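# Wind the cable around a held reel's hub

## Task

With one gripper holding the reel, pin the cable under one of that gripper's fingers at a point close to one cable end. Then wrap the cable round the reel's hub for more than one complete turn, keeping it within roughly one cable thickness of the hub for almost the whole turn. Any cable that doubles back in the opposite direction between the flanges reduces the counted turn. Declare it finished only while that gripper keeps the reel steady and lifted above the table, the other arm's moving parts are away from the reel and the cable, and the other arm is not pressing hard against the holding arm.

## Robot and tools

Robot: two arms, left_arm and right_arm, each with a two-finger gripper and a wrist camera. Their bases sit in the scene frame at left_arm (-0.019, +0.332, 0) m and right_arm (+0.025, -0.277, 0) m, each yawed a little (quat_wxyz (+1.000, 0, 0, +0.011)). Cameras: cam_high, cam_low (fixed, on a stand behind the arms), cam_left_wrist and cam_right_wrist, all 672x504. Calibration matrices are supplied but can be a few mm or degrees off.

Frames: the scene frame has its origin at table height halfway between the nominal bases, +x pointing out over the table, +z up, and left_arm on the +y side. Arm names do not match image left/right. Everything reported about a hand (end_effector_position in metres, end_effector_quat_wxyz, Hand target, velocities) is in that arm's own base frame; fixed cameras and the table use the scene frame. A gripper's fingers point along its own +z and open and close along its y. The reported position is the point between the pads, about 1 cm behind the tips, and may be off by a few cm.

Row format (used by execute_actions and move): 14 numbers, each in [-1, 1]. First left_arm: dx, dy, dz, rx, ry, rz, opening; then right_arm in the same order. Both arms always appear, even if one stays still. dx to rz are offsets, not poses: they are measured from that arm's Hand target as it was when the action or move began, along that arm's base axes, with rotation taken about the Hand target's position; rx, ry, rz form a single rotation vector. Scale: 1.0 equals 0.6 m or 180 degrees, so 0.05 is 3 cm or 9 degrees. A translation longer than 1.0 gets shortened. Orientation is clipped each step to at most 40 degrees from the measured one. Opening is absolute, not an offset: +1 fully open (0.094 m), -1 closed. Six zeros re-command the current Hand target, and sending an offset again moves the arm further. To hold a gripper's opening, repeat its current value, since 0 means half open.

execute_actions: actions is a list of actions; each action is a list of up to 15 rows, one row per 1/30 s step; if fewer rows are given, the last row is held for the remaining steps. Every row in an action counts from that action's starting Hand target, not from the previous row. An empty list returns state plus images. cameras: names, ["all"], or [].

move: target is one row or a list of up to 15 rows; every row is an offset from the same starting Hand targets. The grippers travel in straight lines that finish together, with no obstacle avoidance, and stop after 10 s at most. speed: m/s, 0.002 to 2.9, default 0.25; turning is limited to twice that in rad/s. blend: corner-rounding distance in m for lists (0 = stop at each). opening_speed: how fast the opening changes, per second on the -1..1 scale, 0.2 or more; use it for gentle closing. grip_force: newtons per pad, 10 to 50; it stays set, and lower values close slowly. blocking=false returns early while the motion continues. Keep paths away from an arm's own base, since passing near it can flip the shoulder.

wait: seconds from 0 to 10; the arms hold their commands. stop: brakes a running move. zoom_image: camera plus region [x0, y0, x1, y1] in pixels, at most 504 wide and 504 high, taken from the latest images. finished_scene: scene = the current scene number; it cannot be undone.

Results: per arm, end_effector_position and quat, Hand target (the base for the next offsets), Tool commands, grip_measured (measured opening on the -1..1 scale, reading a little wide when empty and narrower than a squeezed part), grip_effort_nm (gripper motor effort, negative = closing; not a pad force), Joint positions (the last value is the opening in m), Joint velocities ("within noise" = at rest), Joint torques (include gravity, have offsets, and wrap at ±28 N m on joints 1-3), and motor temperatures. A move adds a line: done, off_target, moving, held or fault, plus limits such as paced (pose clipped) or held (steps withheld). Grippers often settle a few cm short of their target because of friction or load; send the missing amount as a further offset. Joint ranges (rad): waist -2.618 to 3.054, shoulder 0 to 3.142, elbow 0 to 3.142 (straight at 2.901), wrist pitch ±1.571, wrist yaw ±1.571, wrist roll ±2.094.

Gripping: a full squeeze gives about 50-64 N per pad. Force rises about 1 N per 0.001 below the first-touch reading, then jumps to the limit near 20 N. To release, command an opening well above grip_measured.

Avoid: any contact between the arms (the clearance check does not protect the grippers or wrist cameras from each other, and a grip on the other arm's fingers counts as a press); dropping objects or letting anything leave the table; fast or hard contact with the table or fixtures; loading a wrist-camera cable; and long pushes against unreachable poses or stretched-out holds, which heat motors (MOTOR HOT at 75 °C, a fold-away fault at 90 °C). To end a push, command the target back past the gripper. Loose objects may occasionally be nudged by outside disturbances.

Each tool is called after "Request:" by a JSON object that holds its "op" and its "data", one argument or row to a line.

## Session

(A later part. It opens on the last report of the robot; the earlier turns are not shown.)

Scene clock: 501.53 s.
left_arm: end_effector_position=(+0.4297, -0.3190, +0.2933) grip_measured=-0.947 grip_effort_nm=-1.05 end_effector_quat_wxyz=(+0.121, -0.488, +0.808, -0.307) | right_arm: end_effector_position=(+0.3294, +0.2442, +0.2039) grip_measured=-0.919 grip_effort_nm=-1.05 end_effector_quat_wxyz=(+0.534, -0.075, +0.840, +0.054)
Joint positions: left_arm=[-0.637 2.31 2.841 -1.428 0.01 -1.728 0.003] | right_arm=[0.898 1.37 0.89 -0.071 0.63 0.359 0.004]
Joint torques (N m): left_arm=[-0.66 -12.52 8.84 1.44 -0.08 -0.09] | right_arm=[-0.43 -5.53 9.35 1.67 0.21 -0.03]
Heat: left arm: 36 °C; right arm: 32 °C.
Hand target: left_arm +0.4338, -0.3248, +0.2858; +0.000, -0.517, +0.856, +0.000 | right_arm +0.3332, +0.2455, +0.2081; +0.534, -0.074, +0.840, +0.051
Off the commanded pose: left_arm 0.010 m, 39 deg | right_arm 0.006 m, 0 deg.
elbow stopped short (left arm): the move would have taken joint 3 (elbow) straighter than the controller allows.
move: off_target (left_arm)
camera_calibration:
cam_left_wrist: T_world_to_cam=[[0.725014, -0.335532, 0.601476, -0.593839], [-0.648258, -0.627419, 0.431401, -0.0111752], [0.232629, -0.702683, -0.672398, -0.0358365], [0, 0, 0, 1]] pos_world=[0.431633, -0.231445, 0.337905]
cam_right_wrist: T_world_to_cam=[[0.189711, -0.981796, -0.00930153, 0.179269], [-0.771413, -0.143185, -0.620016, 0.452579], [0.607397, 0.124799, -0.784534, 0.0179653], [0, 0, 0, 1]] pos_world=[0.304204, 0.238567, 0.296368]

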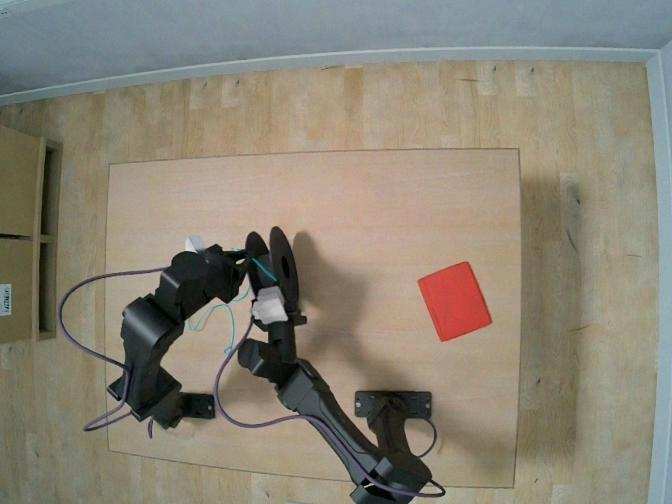

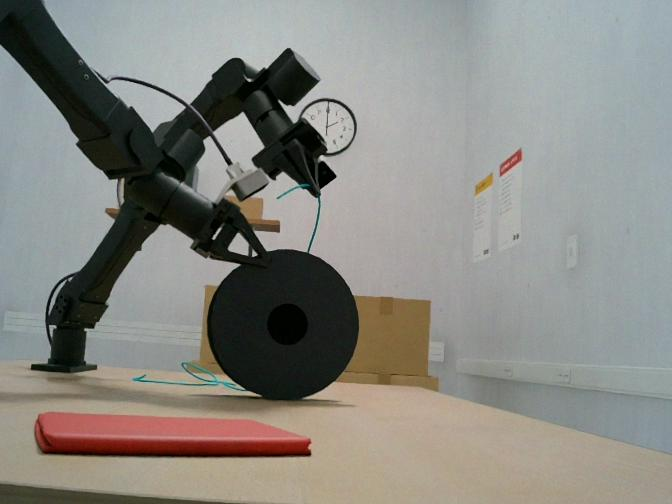

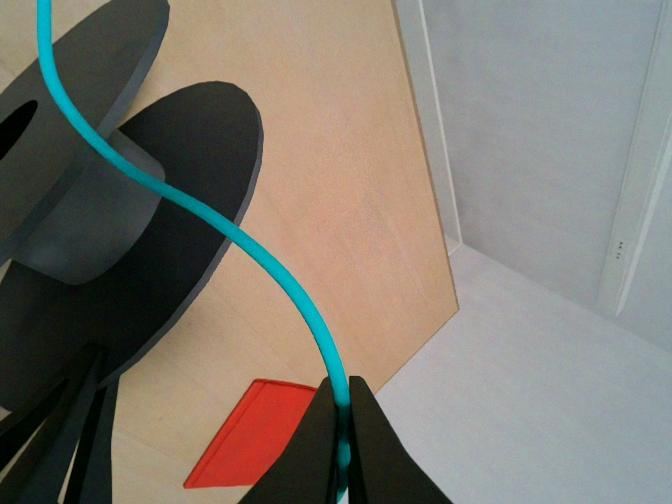

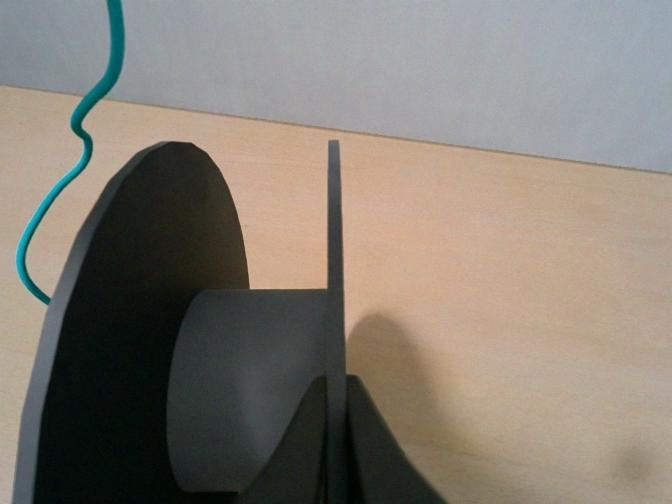

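Request:
{"op": "move", "data": {
  "target": [
    [-0.05,-0.02,0.0,0,0,-0.16,-1,-0.015,0,0.022,0,0,0,-1],
    [-0.058,-0.025,0.0,0,0,-0.167,-1,-0.085,-0.013,0.022,0,0,0,-1]
  ],
  "speed": 0.1,
  "blend": [0.02,0],
  "cameras": ["all"]
}}

Request:
{"op": "zoom_image", "data": {
  "camera": "cam_low",
  "region": [180, 140, 340, 300]
}}

Request:
{"op": "zoom_image", "data": {
  "camera": "cam_high",
  "region": [180, 190, 350, 370]
}}

Scene clock: 507.47 s.
left_arm: end_effector_position=(+0.3998, -0.3397, +0.2855) grip_measured=-0.947 grip_effort_nm=-1.05 end_effector_quat_wxyz=(+0.155, -0.273, +0.912, -0.264) | right_arm: end_effector_position=(+0.2824, +0.2411, +0.2078) grip_measured=-0.919 grip_effort_nm=-1.04 end_effector_quat_wxyz=(+0.516, -0.095, +0.850, +0.039)
Joint positions: left_arm=[-0.696 2.31 2.841 -1.48 0.031 -1.288 0.003] | right_arm=[1.031 1.266 0.885 -0.286 0.723 0.444 0.004]
Joint torques (N m): left_arm=[-0.64 -14.37 8.83 1.2 -0.17 0.1] | right_arm=[0.54 -8.29 6.49 1.99 0.54 0.18]
Heat: left arm: 37 °C; right arm: 32 °C.
Hand target: left_arm +0.3991, -0.3397, +0.2858; +0.000, -0.277, +0.961, +0.000 | right_arm +0.2821, +0.2378, +0.2212; +0.534, -0.074, +0.841, +0.051
Off the commanded pose: left_arm 0.001 m, 36 deg | right_arm 0.014 m, 4 deg.
elbow stopped short (left arm): the move would have taken joint 3 (elbow) straighter than the controller allows.
move: off_target (left_arm, right_arm)
camera_calibration:
cam_left_wrist: T_world_to_cam=[[0.428198, -0.71431, 0.553541, -0.570808], [-0.902613, -0.367899, 0.223475, 0.208947], [0.0440167, -0.595325, -0.802279, 0.100212], [0, 0, 0, 1]] pos_world=[0.428606, -0.271204, 0.349669]
cam_right_wrist: T_world_to_cam=[[0.208653, -0.97744, 0.0327945, 0.16992], [-0.789957, -0.188211, -0.583562, 0.426784], [0.576569, 0.095856, -0.811406, 0.0712727], [0, 0, 0, 1]] pos_world=[0.260593, 0.23958, 0.301314]

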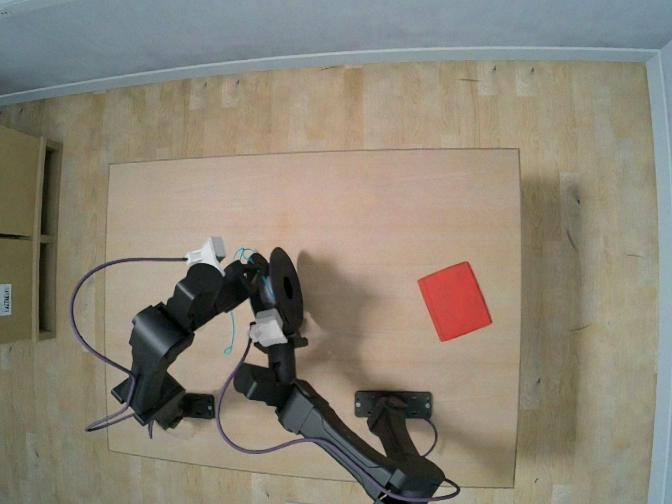

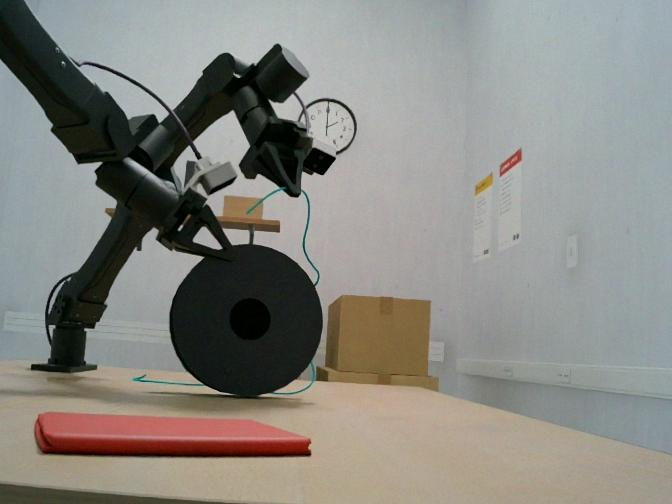

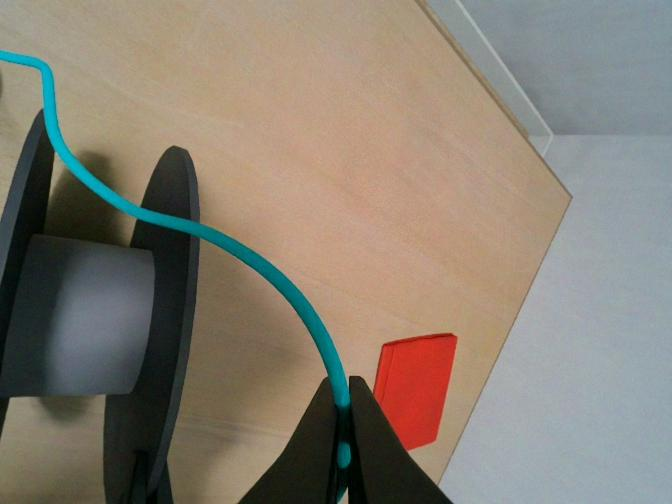

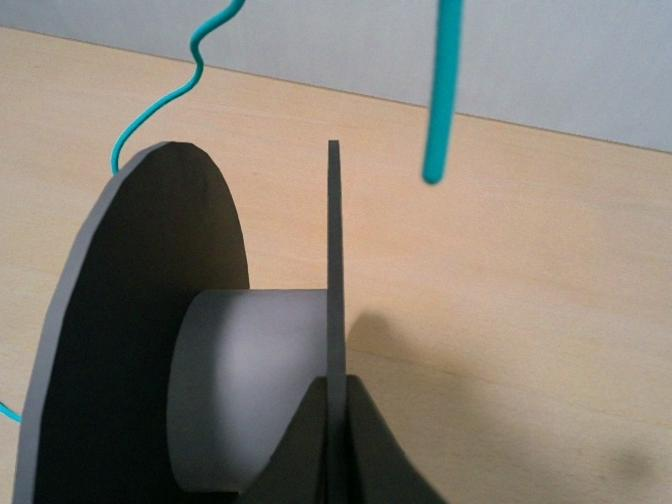

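Scaled by 3.150 from the camera's 672x504 image, which has a finer 960x720 frame.

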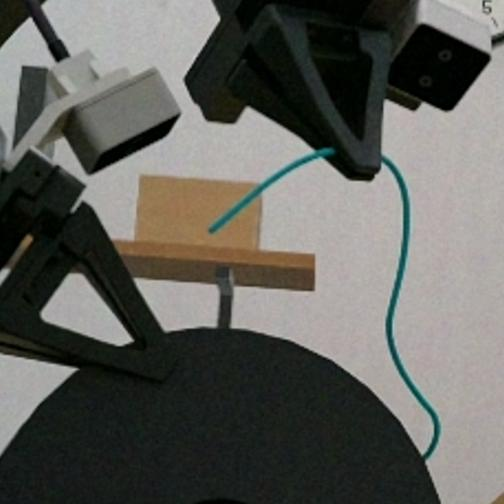

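Scaled by 2.800 from the camera's 672x504 image, which has a finer 960x720 frame.

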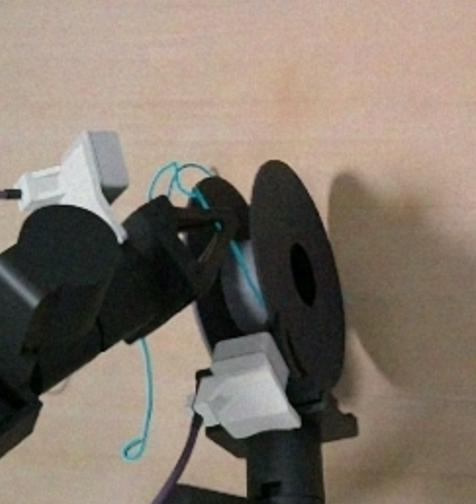

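Request:
{"op": "move", "data": {
  "target": [-0.02,0.034,-0.05,0,0,0,-1,0,0,0,0,0,0,-1],
  "speed": 0.08,
  "cameras": ["cam_low","cam_left_wrist","cam_right_wrist"]
}}

Request:
{"op": "zoom_image", "data": {
  "camera": "cam_low",
  "region": [180, 140, 340, 300]
}}

Scene clock: 512.33 s.
left_arm: end_effector_position=(+0.3875, -0.3294, +0.2558) grip_measured=-0.947 grip_effort_nm=-1.05 end_effector_quat_wxyz=(+0.123, -0.271, +0.931, -0.211) | right_arm: end_effector_position=(+0.2824, +0.2410, +0.2078) grip_measured=-0.919 grip_effort_nm=-1.05 end_effector_quat_wxyz=(+0.516, -0.095, +0.850, +0.039)
Joint positions: left_arm=[-0.696 2.31 2.773 -1.542 0.031 -1.27 0.003] | right_arm=[1.031 1.266 0.885 -0.286 0.724 0.445 0.004]
Joint torques (N m): left_arm=[0.75 -17.01 4.71 1.04 -0.17 0.07] | right_arm=[0.49 -8.31 6.48 1.97 0.55 0.19]
Heat: left arm: 37 °C; right arm: 32 °C.
Hand target: left_arm +0.3872, -0.3192, +0.2559; +0.000, -0.277, +0.961, +0.000 | right_arm +0.2821, +0.2378, +0.2212; +0.534, -0.074, +0.841, +0.051
Off the commanded pose: left_arm 0.010 m, 28 deg | right_arm 0.014 m, 4 deg.
elbow stopped short (left arm): the move would have taken joint 3 (elbow) straighter than the controller allows.
joint sent to its limit (left arm) — joint 4 (wrist pitch), lower limit. The joint targets are off in orientation, not in position.
move: off_target (left_arm, right_arm)
camera_calibration:
cam_left_wrist: T_world_to_cam=[[0.462875, -0.766162, 0.445805, -0.544728], [-0.885479, -0.37644, 0.272433, 0.186389], [-0.0409093, -0.520853, -0.852665, 0.153476], [0, 0, 0, 1]] pos_world=[0.423463, -0.267247, 0.322927]
cam_right_wrist: T_world_to_cam=[[0.207987, -0.977591, 0.032529, 0.170111], [-0.790122, -0.18752, -0.58356, 0.426642], [0.576583, 0.0956711, -0.811418, 0.0713268], [0, 0, 0, 1]] pos_world=[0.260593, 0.239479, 0.301314]
Images, in order (width x height): cam_low 672x504, cam_left_wrist 672x504, cam_right_wrist 672x504.

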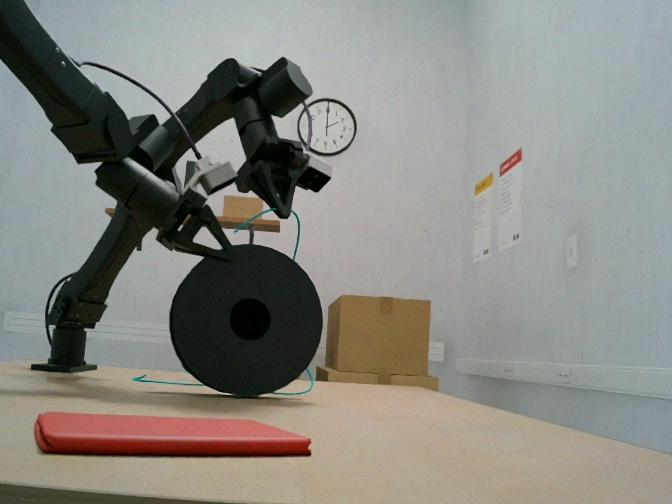

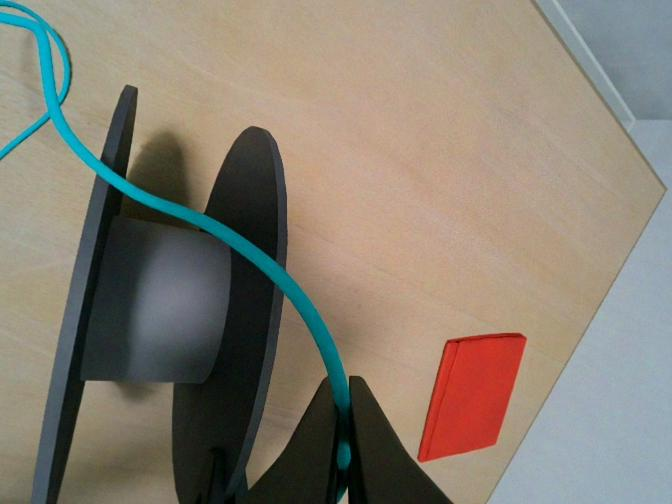

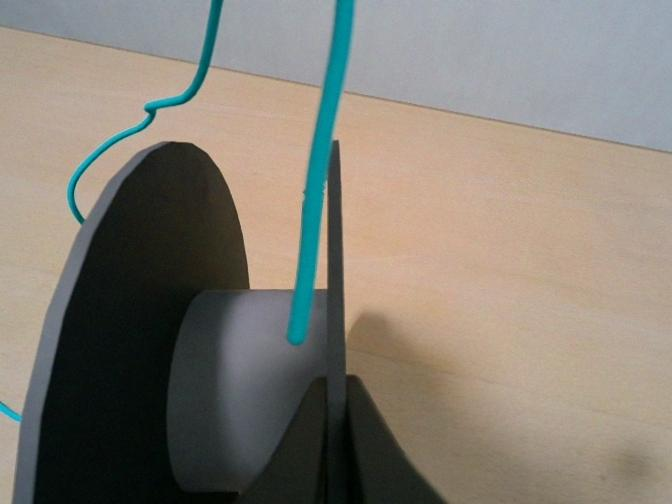

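Scaled by 3.150 from the camera's 672x504 image, which has a finer 960x720 frame.

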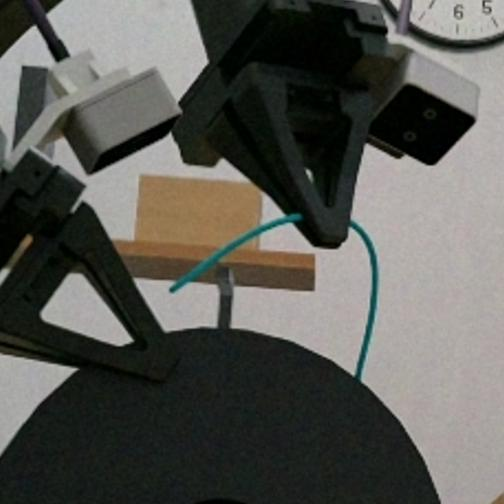

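Request:
{"op": "move", "data": {
  "target": [0.008,-0.01,-0.055,0,0,0,-1,0,0,0,0,0,0,-1],
  "speed": 0.06,
  "cameras": ["cam_low","cam_left_wrist","cam_right_wrist"]
}}

Request:
{"op": "zoom_image", "data": {
  "camera": "cam_low",
  "region": [180, 140, 340, 300]
}}

Scene clock: 516.97 s.
left_arm: end_effector_position=(+0.3887, -0.3298, +0.2475) grip_measured=-0.947 grip_effort_nm=-1.05 end_effector_quat_wxyz=(+0.118, -0.272, +0.933, -0.202) | right_arm: end_effector_position=(+0.2824, +0.2410, +0.2078) grip_measured=-0.919 grip_effort_nm=-1.05 end_effector_quat_wxyz=(+0.516, -0.095, +0.850, +0.039)
Joint positions: left_arm=[-0.696 2.323 2.766 -1.542 0.029 -1.27 0.003] | right_arm=[1.031 1.266 0.885 -0.286 0.724 0.445 0.004]
Joint torques (N m): left_arm=[0.35 -12.7 4.55 1 -0.16 0.07] | right_arm=[0.53 -8.25 6.52 1.94 0.55 0.22]
Heat: left arm: 36 °C; right arm: 32 °C.
Hand target: left_arm +0.3919, -0.3252, +0.2230; +0.000, -0.277, +0.961, +0.000 | right_arm +0.2821, +0.2378, +0.2212; +0.534, -0.074, +0.841, +0.051
Off the commanded pose: left_arm 0.025 m, 27 deg | right_arm 0.014 m, 4 deg.
joint sent to its limit (left arm) — joint 4 (wrist pitch), lower limit. The joint targets are off in orientation, not in position.
move: off_target (left_arm, right_arm)
camera_calibration:
cam_left_wrist: T_world_to_cam=[[0.469757, -0.771935, 0.428305, -0.542077], [-0.881241, -0.381263, 0.279378, 0.184458], [-0.0523647, -0.50868, -0.859362, 0.156387], [0, 0, 0, 1]] pos_world=[0.425385, -0.268571, 0.315034]
cam_right_wrist: T_world_to_cam=[[0.207987, -0.977591, 0.032529, 0.170111], [-0.790122, -0.18752, -0.58356, 0.426642], [0.576583, 0.0956711, -0.811418, 0.0713268], [0, 0, 0, 1]] pos_world=[0.260593, 0.239479, 0.301314]
Images, in order (width x height): cam_low 672x504, cam_left_wrist 672x504, cam_right_wrist 672x504.

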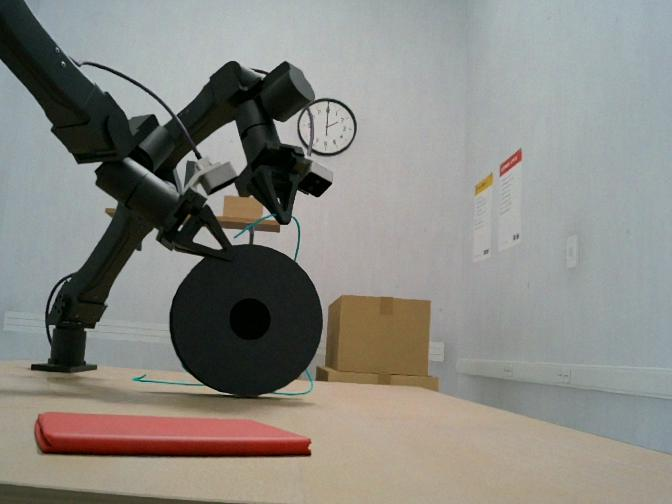

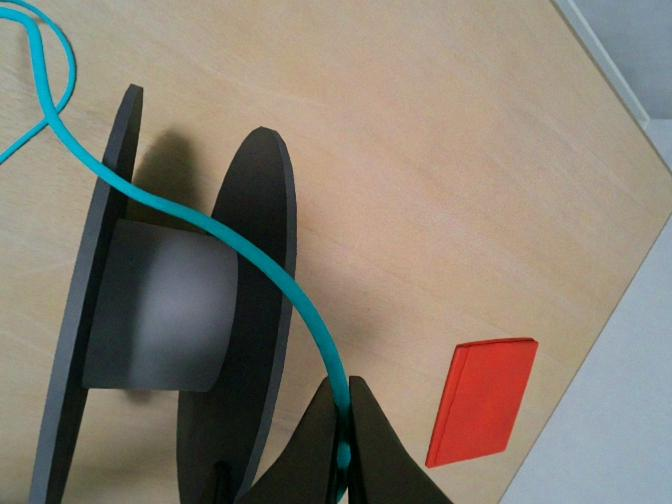

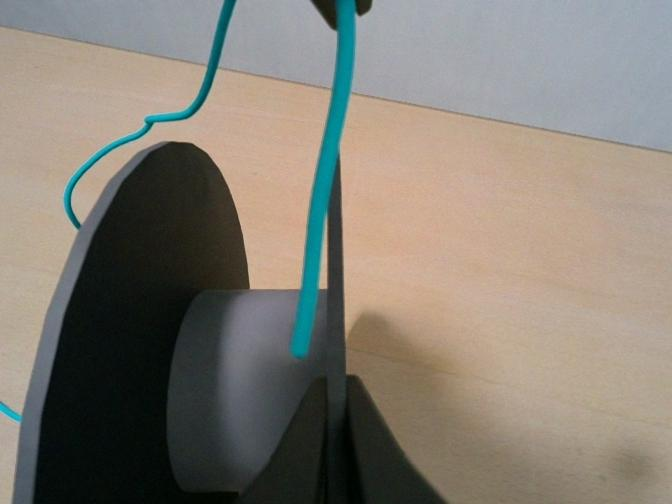

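Scaled by 3.150 from the camera's 672x504 image, which has a finer 960x720 frame.

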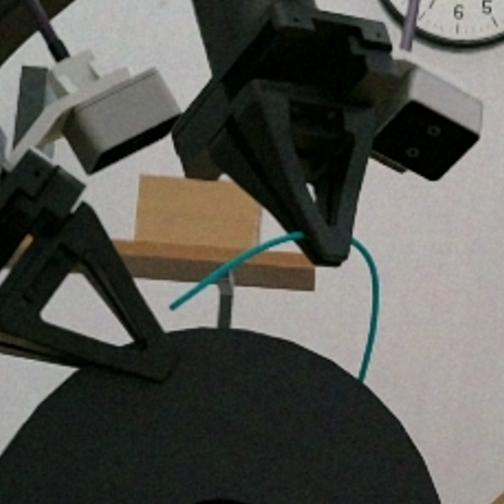

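Request:
{"op": "move", "data": {
  "target": [0.0,0,-0.03,0,0,0,-1,0,0,0,0,0,0,-1],
  "speed": 0.06,
  "cameras": ["cam_low","cam_left_wrist","cam_right_wrist"]
}}

Request:
{"op": "zoom_image", "data": {
  "camera": "cam_low",
  "region": [180, 140, 340, 300]
}}

Scene clock: 520.83 s.
left_arm: end_effector_position=(+0.3891, -0.3299, +0.2309) grip_measured=-0.947 grip_effort_nm=-1.05 end_effector_quat_wxyz=(+0.107, -0.274, +0.938, -0.184) | right_arm: end_effector_position=(+0.2824, +0.2409, +0.2077) grip_measured=-0.919 grip_effort_nm=-1.05 end_effector_quat_wxyz=(+0.516, -0.095, +0.850, +0.039)
Joint positions: left_arm=[-0.696 2.341 2.742 -1.543 0.027 -1.269 0.003] | right_arm=[1.031 1.266 0.885 -0.287 0.724 0.445 0.004]
Joint torques (N m): left_arm=[0.29 -12.66 4.71 0.94 -0.18 0.07] | right_arm=[0.57 -8.32 6.5 1.96 0.55 0.21]
Heat: left arm: 36 °C; right arm: 32 °C.
Hand target: left_arm +0.3919, -0.3252, +0.2047; +0.000, -0.277, +0.961, +0.000 | right_arm +0.2821, +0.2378, +0.2212; +0.534, -0.074, +0.841, +0.051
Off the commanded pose: left_arm 0.027 m, 25 deg | right_arm 0.014 m, 4 deg.
joint sent to its limit (left arm) — joint 4 (wrist pitch), lower limit. The joint targets are off in orientation, not in position.
move: off_target (left_arm, right_arm)
camera_calibration:
cam_left_wrist: T_world_to_cam=[[0.483227, -0.783642, 0.39038, -0.53557], [-0.871789, -0.389715, 0.296827, 0.17899], [-0.0804686, -0.483764, -0.871491, 0.163969], [0, 0, 0, 1]] pos_world=[0.428038, -0.270618, 0.298845]
cam_right_wrist: T_world_to_cam=[[0.208024, -0.977575, 0.032747, 0.170035], [-0.790236, -0.1877, -0.583349, 0.426593], [0.576414, 0.0954729, -0.811561, 0.0713801], [0, 0, 0, 1]] pos_world=[0.260593, 0.239479, 0.301214]
Images, in order (width x height): cam_low 672x504, cam_left_wrist 672x504, cam_right_wrist 672x504.

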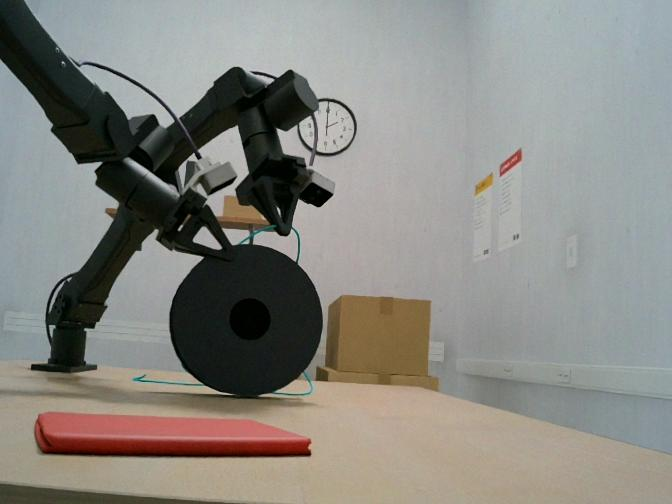

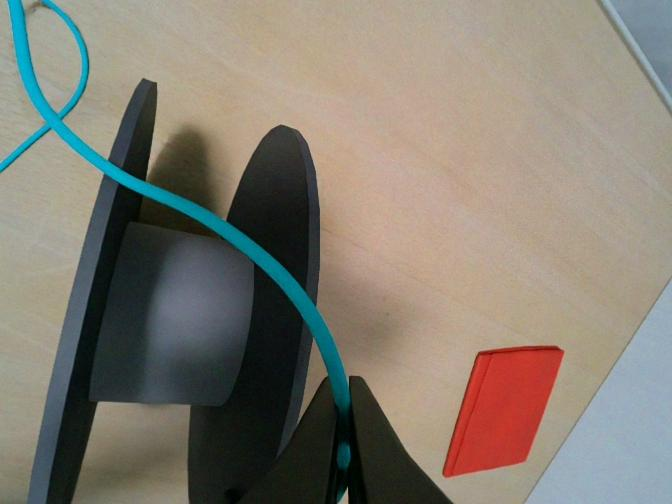

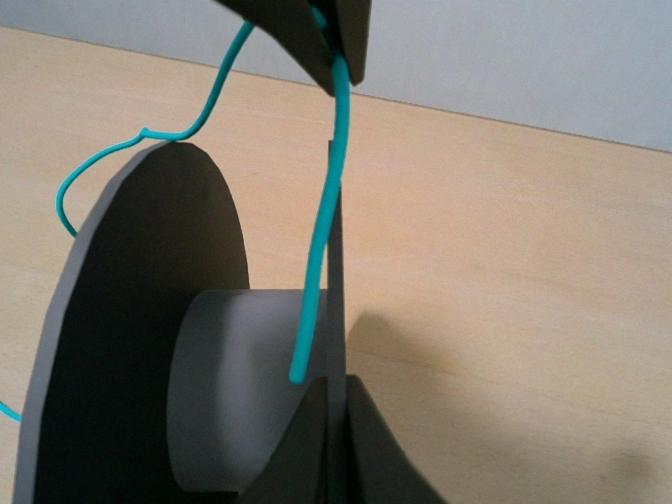

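Scaled by 3.150 from the camera's 672x504 image, which has a finer 960x720 frame.

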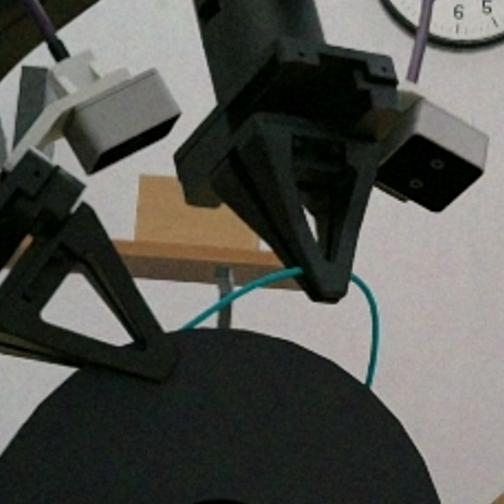

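Request:
{"op": "move", "data": {
  "target": [0.016,-0.004,-0.036,0,0,0,-1,0,0,-0.022,0,0,0,-1],
  "speed": 0.05,
  "cameras": ["cam_low","cam_right_wrist"]
}}

Request:
{"op": "zoom_image", "data": {
  "camera": "cam_low",
  "region": [180, 140, 340, 300]
}}

Scene clock: 525.60 s.
left_arm: end_effector_position=(+0.3979, -0.3321, +0.2051) grip_measured=-0.947 grip_effort_nm=-1.05 end_effector_quat_wxyz=(+0.098, -0.275, +0.942, -0.165) | right_arm: end_effector_position=(+0.2835, +0.2386, +0.2044) grip_measured=-0.919 grip_effort_nm=-1.05 end_effector_quat_wxyz=(+0.525, -0.082, +0.846, +0.044)
Joint positions: left_arm=[-0.689 2.396 2.742 -1.531 0.024 -1.261 0.003] | right_arm=[1.031 1.26 0.848 -0.234 0.74 0.457 0.004]
Joint torques (N m): left_arm=[0.46 -12.12 8.36 0.74 -0.15 0.07] | right_arm=[0.55 -6.8 5.67 2.01 0.39 0.05]
Heat: left arm: 36 °C; right arm: 33 °C.
Hand target: left_arm +0.4015, -0.3276, +0.1832; +0.000, -0.277, +0.961, +0.000 | right_arm +0.2821, +0.2378, +0.2080; +0.534, -0.074, +0.841, +0.051
Off the commanded pose: left_arm 0.023 m, 22 deg | right_arm 0.004 m, 2 deg.
joint sent to its limit (left arm) — joint 4 (wrist pitch), lower limit. The joint targets are off in orientation, not in position.
move: off_target (left_arm)
camera_calibration:
cam_right_wrist: T_world_to_cam=[[0.190054, -0.981693, 0.0126033, 0.177809], [-0.782629, -0.159241, -0.601776, 0.419921], [0.592767, 0.104506, -0.798565, 0.0589597], [0, 0, 0, 1]] pos_world=[0.259899, 0.235261, 0.29754]
Images, in order (width x height): cam_low 672x504, cam_right_wrist 672x504.

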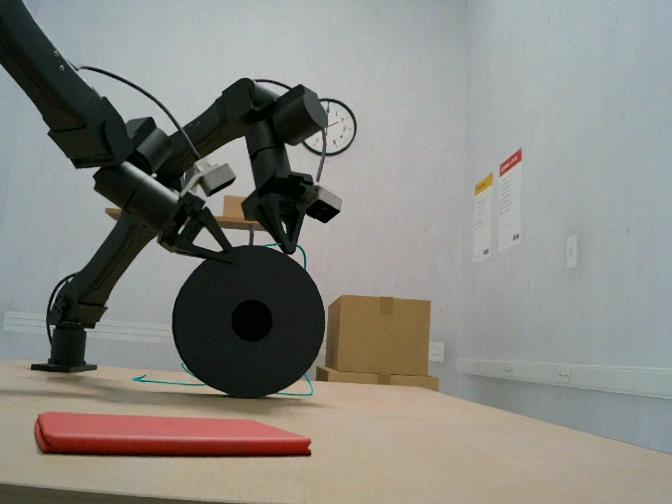

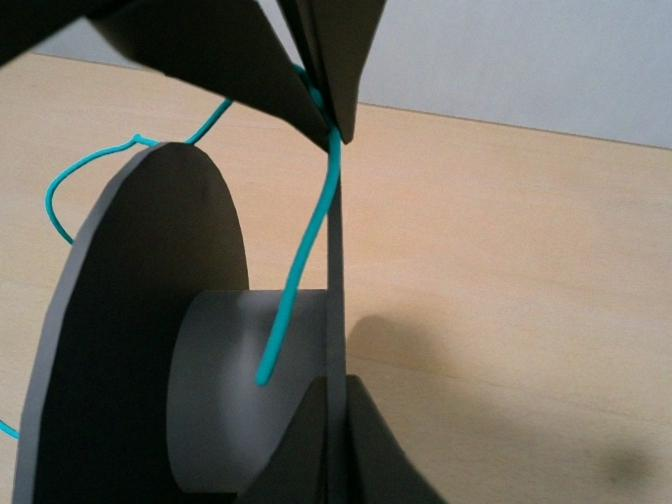

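Scaled by 3.150 from the camera's 672x504 image, which has a finer 960x720 frame.

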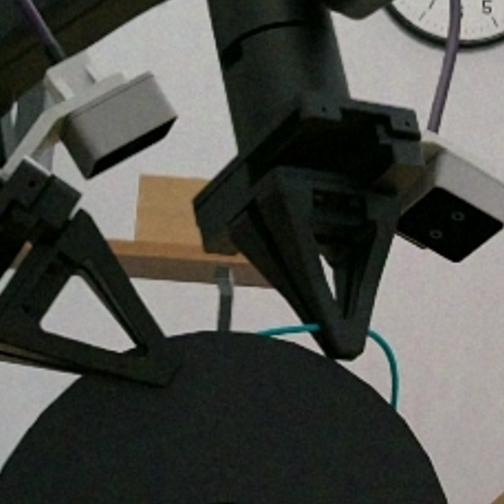

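Request:
{"op": "move", "data": {
  "target": [-0.003,0.02,0.018,0,0,0.085,-1,0,0,0,0,0,0,-1],
  "speed": 0.05,
  "cameras": ["cam_low","cam_right_wrist","cam_left_wrist"]
}}

Request:
{"op": "zoom_image", "data": {
  "camera": "cam_low",
  "region": [180, 140, 340, 300]
}}

Scene clock: 530.70 s.
left_arm: end_effector_position=(+0.4009, -0.3240, +0.2017) grip_measured=-0.947 grip_effort_nm=-1.05 end_effector_quat_wxyz=(+0.080, -0.389, +0.903, -0.165) | right_arm: end_effector_position=(+0.2836, +0.2388, +0.2047) grip_measured=-0.919 grip_effort_nm=-1.05 end_effector_quat_wxyz=(+0.526, -0.081, +0.846, +0.044)
Joint positions: left_arm=[-0.677 2.396 2.733 -1.54 0.013 -1.494 0.003] | right_arm=[1.031 1.26 0.848 -0.232 0.74 0.457 0.004]
Joint torques (N m): left_arm=[0.73 -16.62 4.92 0.8 -0.08 -0.08] | right_arm=[0.54 -6.84 5.63 1.98 0.4 0.08]
Heat: left arm: 35 °C; right arm: 32 °C.
Hand target: left_arm +0.3997, -0.3157, +0.1940; +0.000, -0.403, +0.915, +0.000 | right_arm +0.2821, +0.2378, +0.2080; +0.534, -0.074, +0.841, +0.051
Off the commanded pose: left_arm 0.011 m, 21 deg | right_arm 0.004 m, 2 deg.
joint sent to its limit (left arm) — joint 4 (wrist pitch), lower limit. The joint targets are off in orientation, not in position.
move: off_target (left_arm)
camera_calibration:
cam_left_wrist: T_world_to_cam=[[0.684476, -0.641948, 0.345536, -0.550998], [-0.727435, -0.569998, 0.382022, 0.0667746], [-0.0482837, -0.512839, -0.857126, 0.117183], [0, 0, 0, 1]] pos_world=[0.431377, -0.255555, 0.265321]
cam_right_wrist: T_world_to_cam=[[0.190393, -0.981646, 0.0110319, 0.178255], [-0.782074, -0.158458, -0.602704, 0.420084], [0.59339, 0.106123, -0.797889, 0.0583067], [0, 0, 0, 1]] pos_world=[0.259999, 0.235362, 0.297742]
Images, in order (width x height): cam_low 672x504, cam_left_wrist 672x504, cam_right_wrist 672x504.

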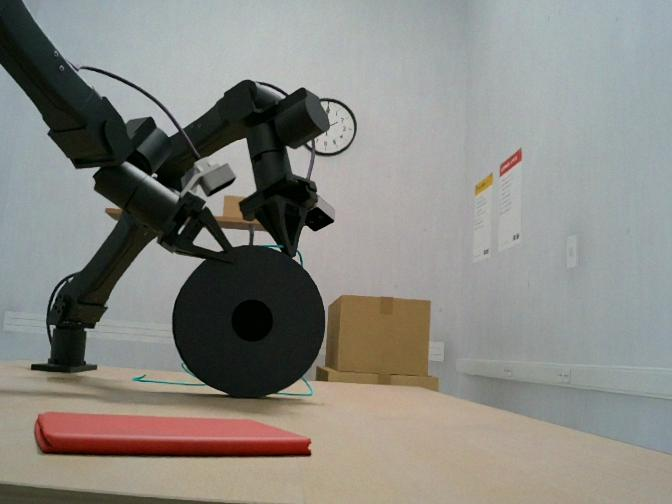

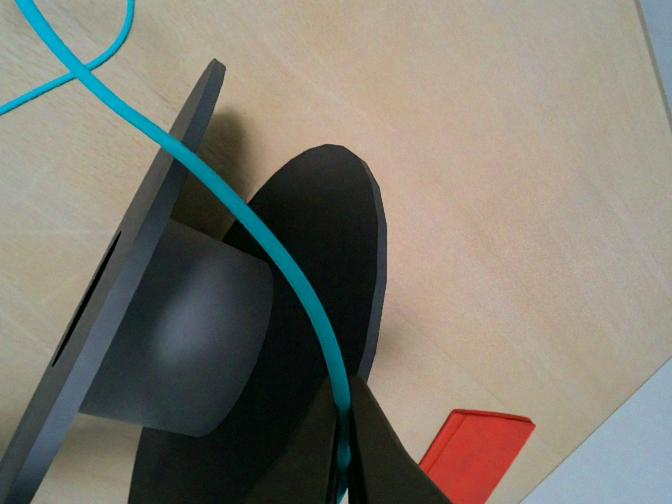

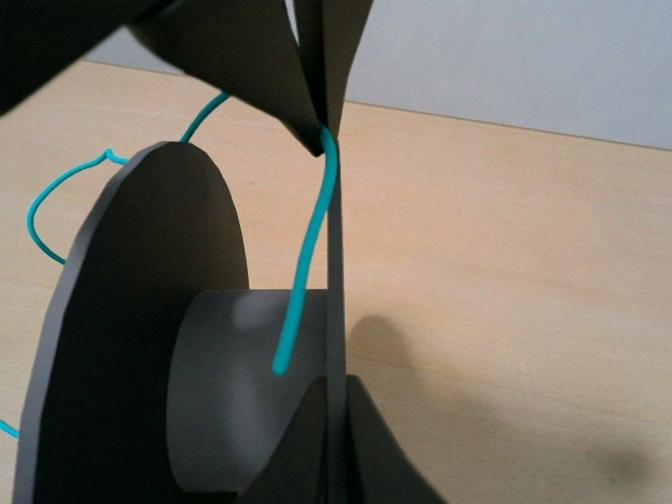

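Scaled by 3.150 from the camera's 672x504 image, which has a finer 960x720 frame.

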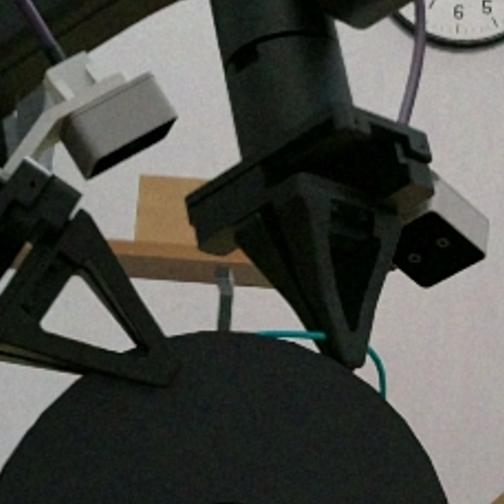

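Request:
{"op": "move", "data": {
  "target": [-0.005,0.018,0.008,0,0,0.13,-1,0,0,0,0,0,0,-1],
  "speed": 0.05,
  "cameras": ["cam_low","cam_right_wrist","cam_left_wrist"]
}}

Request:
{"op": "zoom_image", "data": {
  "camera": "cam_low",
  "region": [180, 140, 340, 300]
}}

Scene clock: 536.83 s.
left_arm: end_effector_position=(+0.4015, -0.3147, +0.1867) grip_measured=-0.947 grip_effort_nm=-1.05 end_effector_quat_wxyz=(+0.043, -0.566, +0.809, -0.153) | right_arm: end_effector_position=(+0.2836, +0.2388, +0.2047) grip_measured=-0.919 grip_effort_nm=-1.05 end_effector_quat_wxyz=(+0.526, -0.081, +0.846, +0.044)
Joint positions: left_arm=[-0.665 2.396 2.683 -1.54 0.006 -1.887 0.003] | right_arm=[1.031 1.26 0.848 -0.232 0.74 0.457 0.004]
Joint torques (N m): left_arm=[0.68 -20.64 4.96 0.7 -0.03 -0.09] | right_arm=[0.57 -6.84 5.65 2 0.39 0.06]
Heat: left arm: 35 °C; right arm: 32 °C.
Hand target: left_arm +0.3967, -0.3049, +0.1989; +0.000, -0.580, +0.815, +0.000 | right_arm +0.2821, +0.2378, +0.2080; +0.534, -0.074, +0.841, +0.051
Off the commanded pose: left_arm 0.016 m, 18 deg | right_arm 0.004 m, 2 deg.
joint sent to its limit (left arm) — joint 4 (wrist pitch), lower limit. The joint targets are off in orientation, not in position.
move: off_target (left_arm)
camera_calibration:
cam_left_wrist: T_world_to_cam=[[0.908566, -0.310001, 0.280014, -0.513563], [-0.413423, -0.763401, 0.496287, -0.130025], [0.0599131, -0.566673, -0.821761, 0.0421362], [0, 0, 0, 1]] pos_world=[0.410326, -0.234589, 0.24296]
cam_right_wrist: T_world_to_cam=[[0.190393, -0.981646, 0.0110319, 0.178255], [-0.782074, -0.158458, -0.602704, 0.420084], [0.59339, 0.106123, -0.797889, 0.0583067], [0, 0, 0, 1]] pos_world=[0.259999, 0.235362, 0.297742]
Images, in order (width x height): cam_low 672x504, cam_left_wrist 672x504, cam_right_wrist 672x504.

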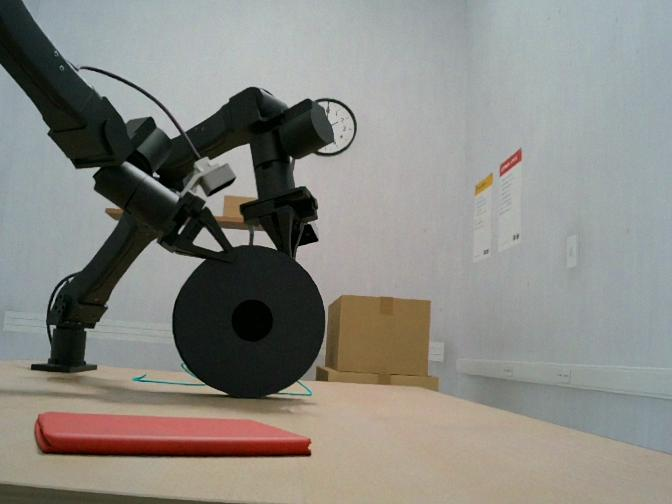

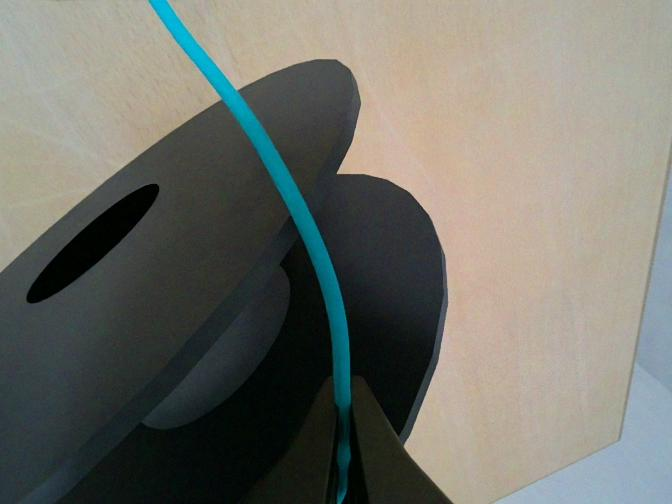

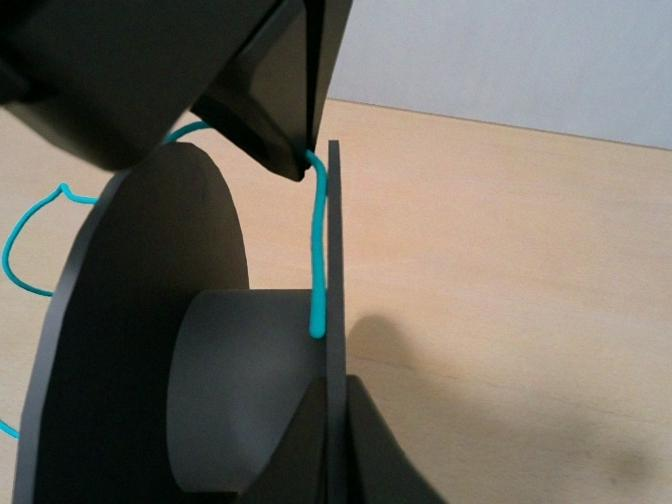

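Scaled by 3.150 from the camera's 672x504 image, which has a finer 960x720 frame.

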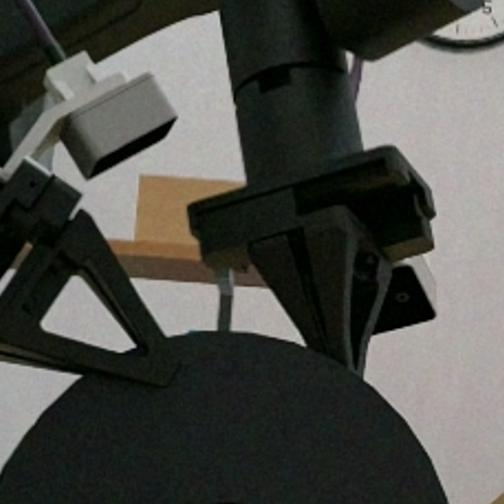

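Request:
{"op": "move", "data": {
  "target": [
    [0,0,0,0,0,0,-1,0,0,0,0,0,0,-0.7],
    [-0.05,-0.008,-0.004,0,0,0,-1,0,0,0,0,0,0,-0.7]
  ],
  "speed": 0.06,
  "cameras": ["cam_low","cam_right_wrist"]
}}

Scene clock: 544.37 s.
left_arm: end_effector_position=(+0.3766, -0.3142, +0.1842) grip_measured=-0.947 grip_effort_nm=-1.05 end_effector_quat_wxyz=(+0.031, -0.574, +0.808, -0.128) | right_arm: end_effector_position=(+0.2842, +0.2395, +0.2062) grip_measured=-0.702 grip_effort_nm=0.11 end_effector_quat_wxyz=(+0.528, -0.079, +0.844, +0.047)
Joint positions: left_arm=[-0.695 2.325 2.558 -1.54 0.006 -1.932 0.003] | right_arm=[1.031 1.26 0.848 -0.223 0.741 0.457 0.014]
Joint torques (N m): left_arm=[-0.72 -20.29 4.96 0.6 -0.04 -0.08] | right_arm=[0.57 -6.86 5.63 1.9 0.37 0.06]
Heat: left arm: 35 °C; right arm: 32 °C.
Hand target: left_arm +0.3667, -0.3097, +0.1965; +0.000, -0.580, +0.815, +0.000 | right_arm +0.2821, +0.2378, +0.2080; +0.534, -0.074, +0.841, +0.051
Off the commanded pose: left_arm 0.016 m, 15 deg | right_arm 0.003 m, 1 deg.
joint sent to its limit (left arm) — joint 4 (wrist pitch), lower limit. The joint targets are off in orientation, not in position.
move: off_target (left_arm)
camera_calibration:
cam_right_wrist: T_world_to_cam=[[0.189408, -0.981885, 0.00521437, 0.180372], [-0.779281, -0.153552, -0.607572, 0.420541], [0.597366, 0.111015, -0.794248, 0.0560039], [0, 0, 0, 1]] pos_world=[0.260101, 0.235462, 0.299049]
Images, in order (width x height): cam_low 672x504, cam_right_wrist 672x504.

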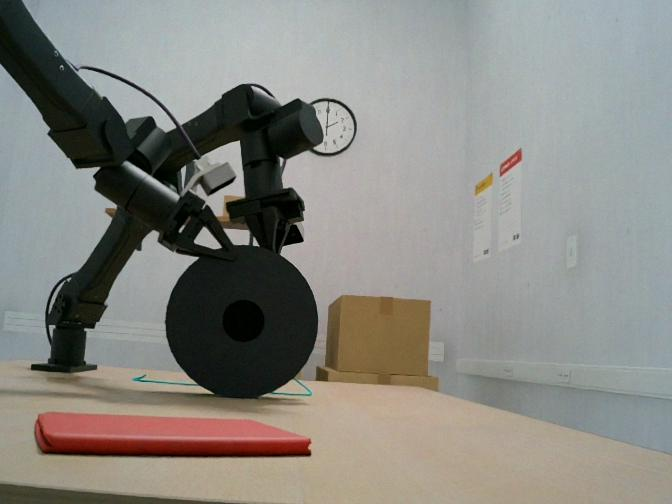

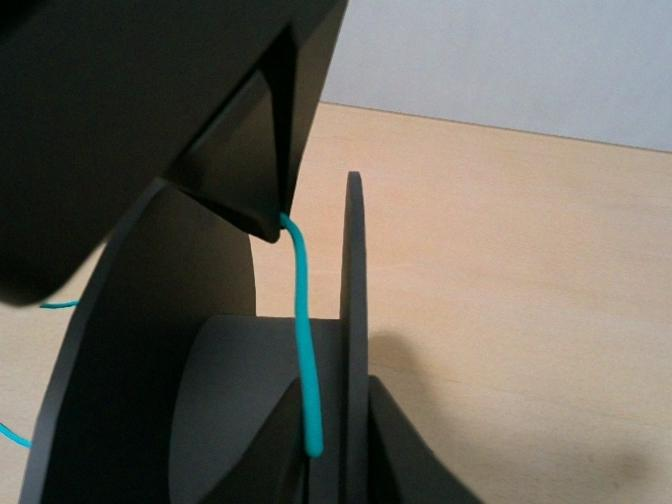

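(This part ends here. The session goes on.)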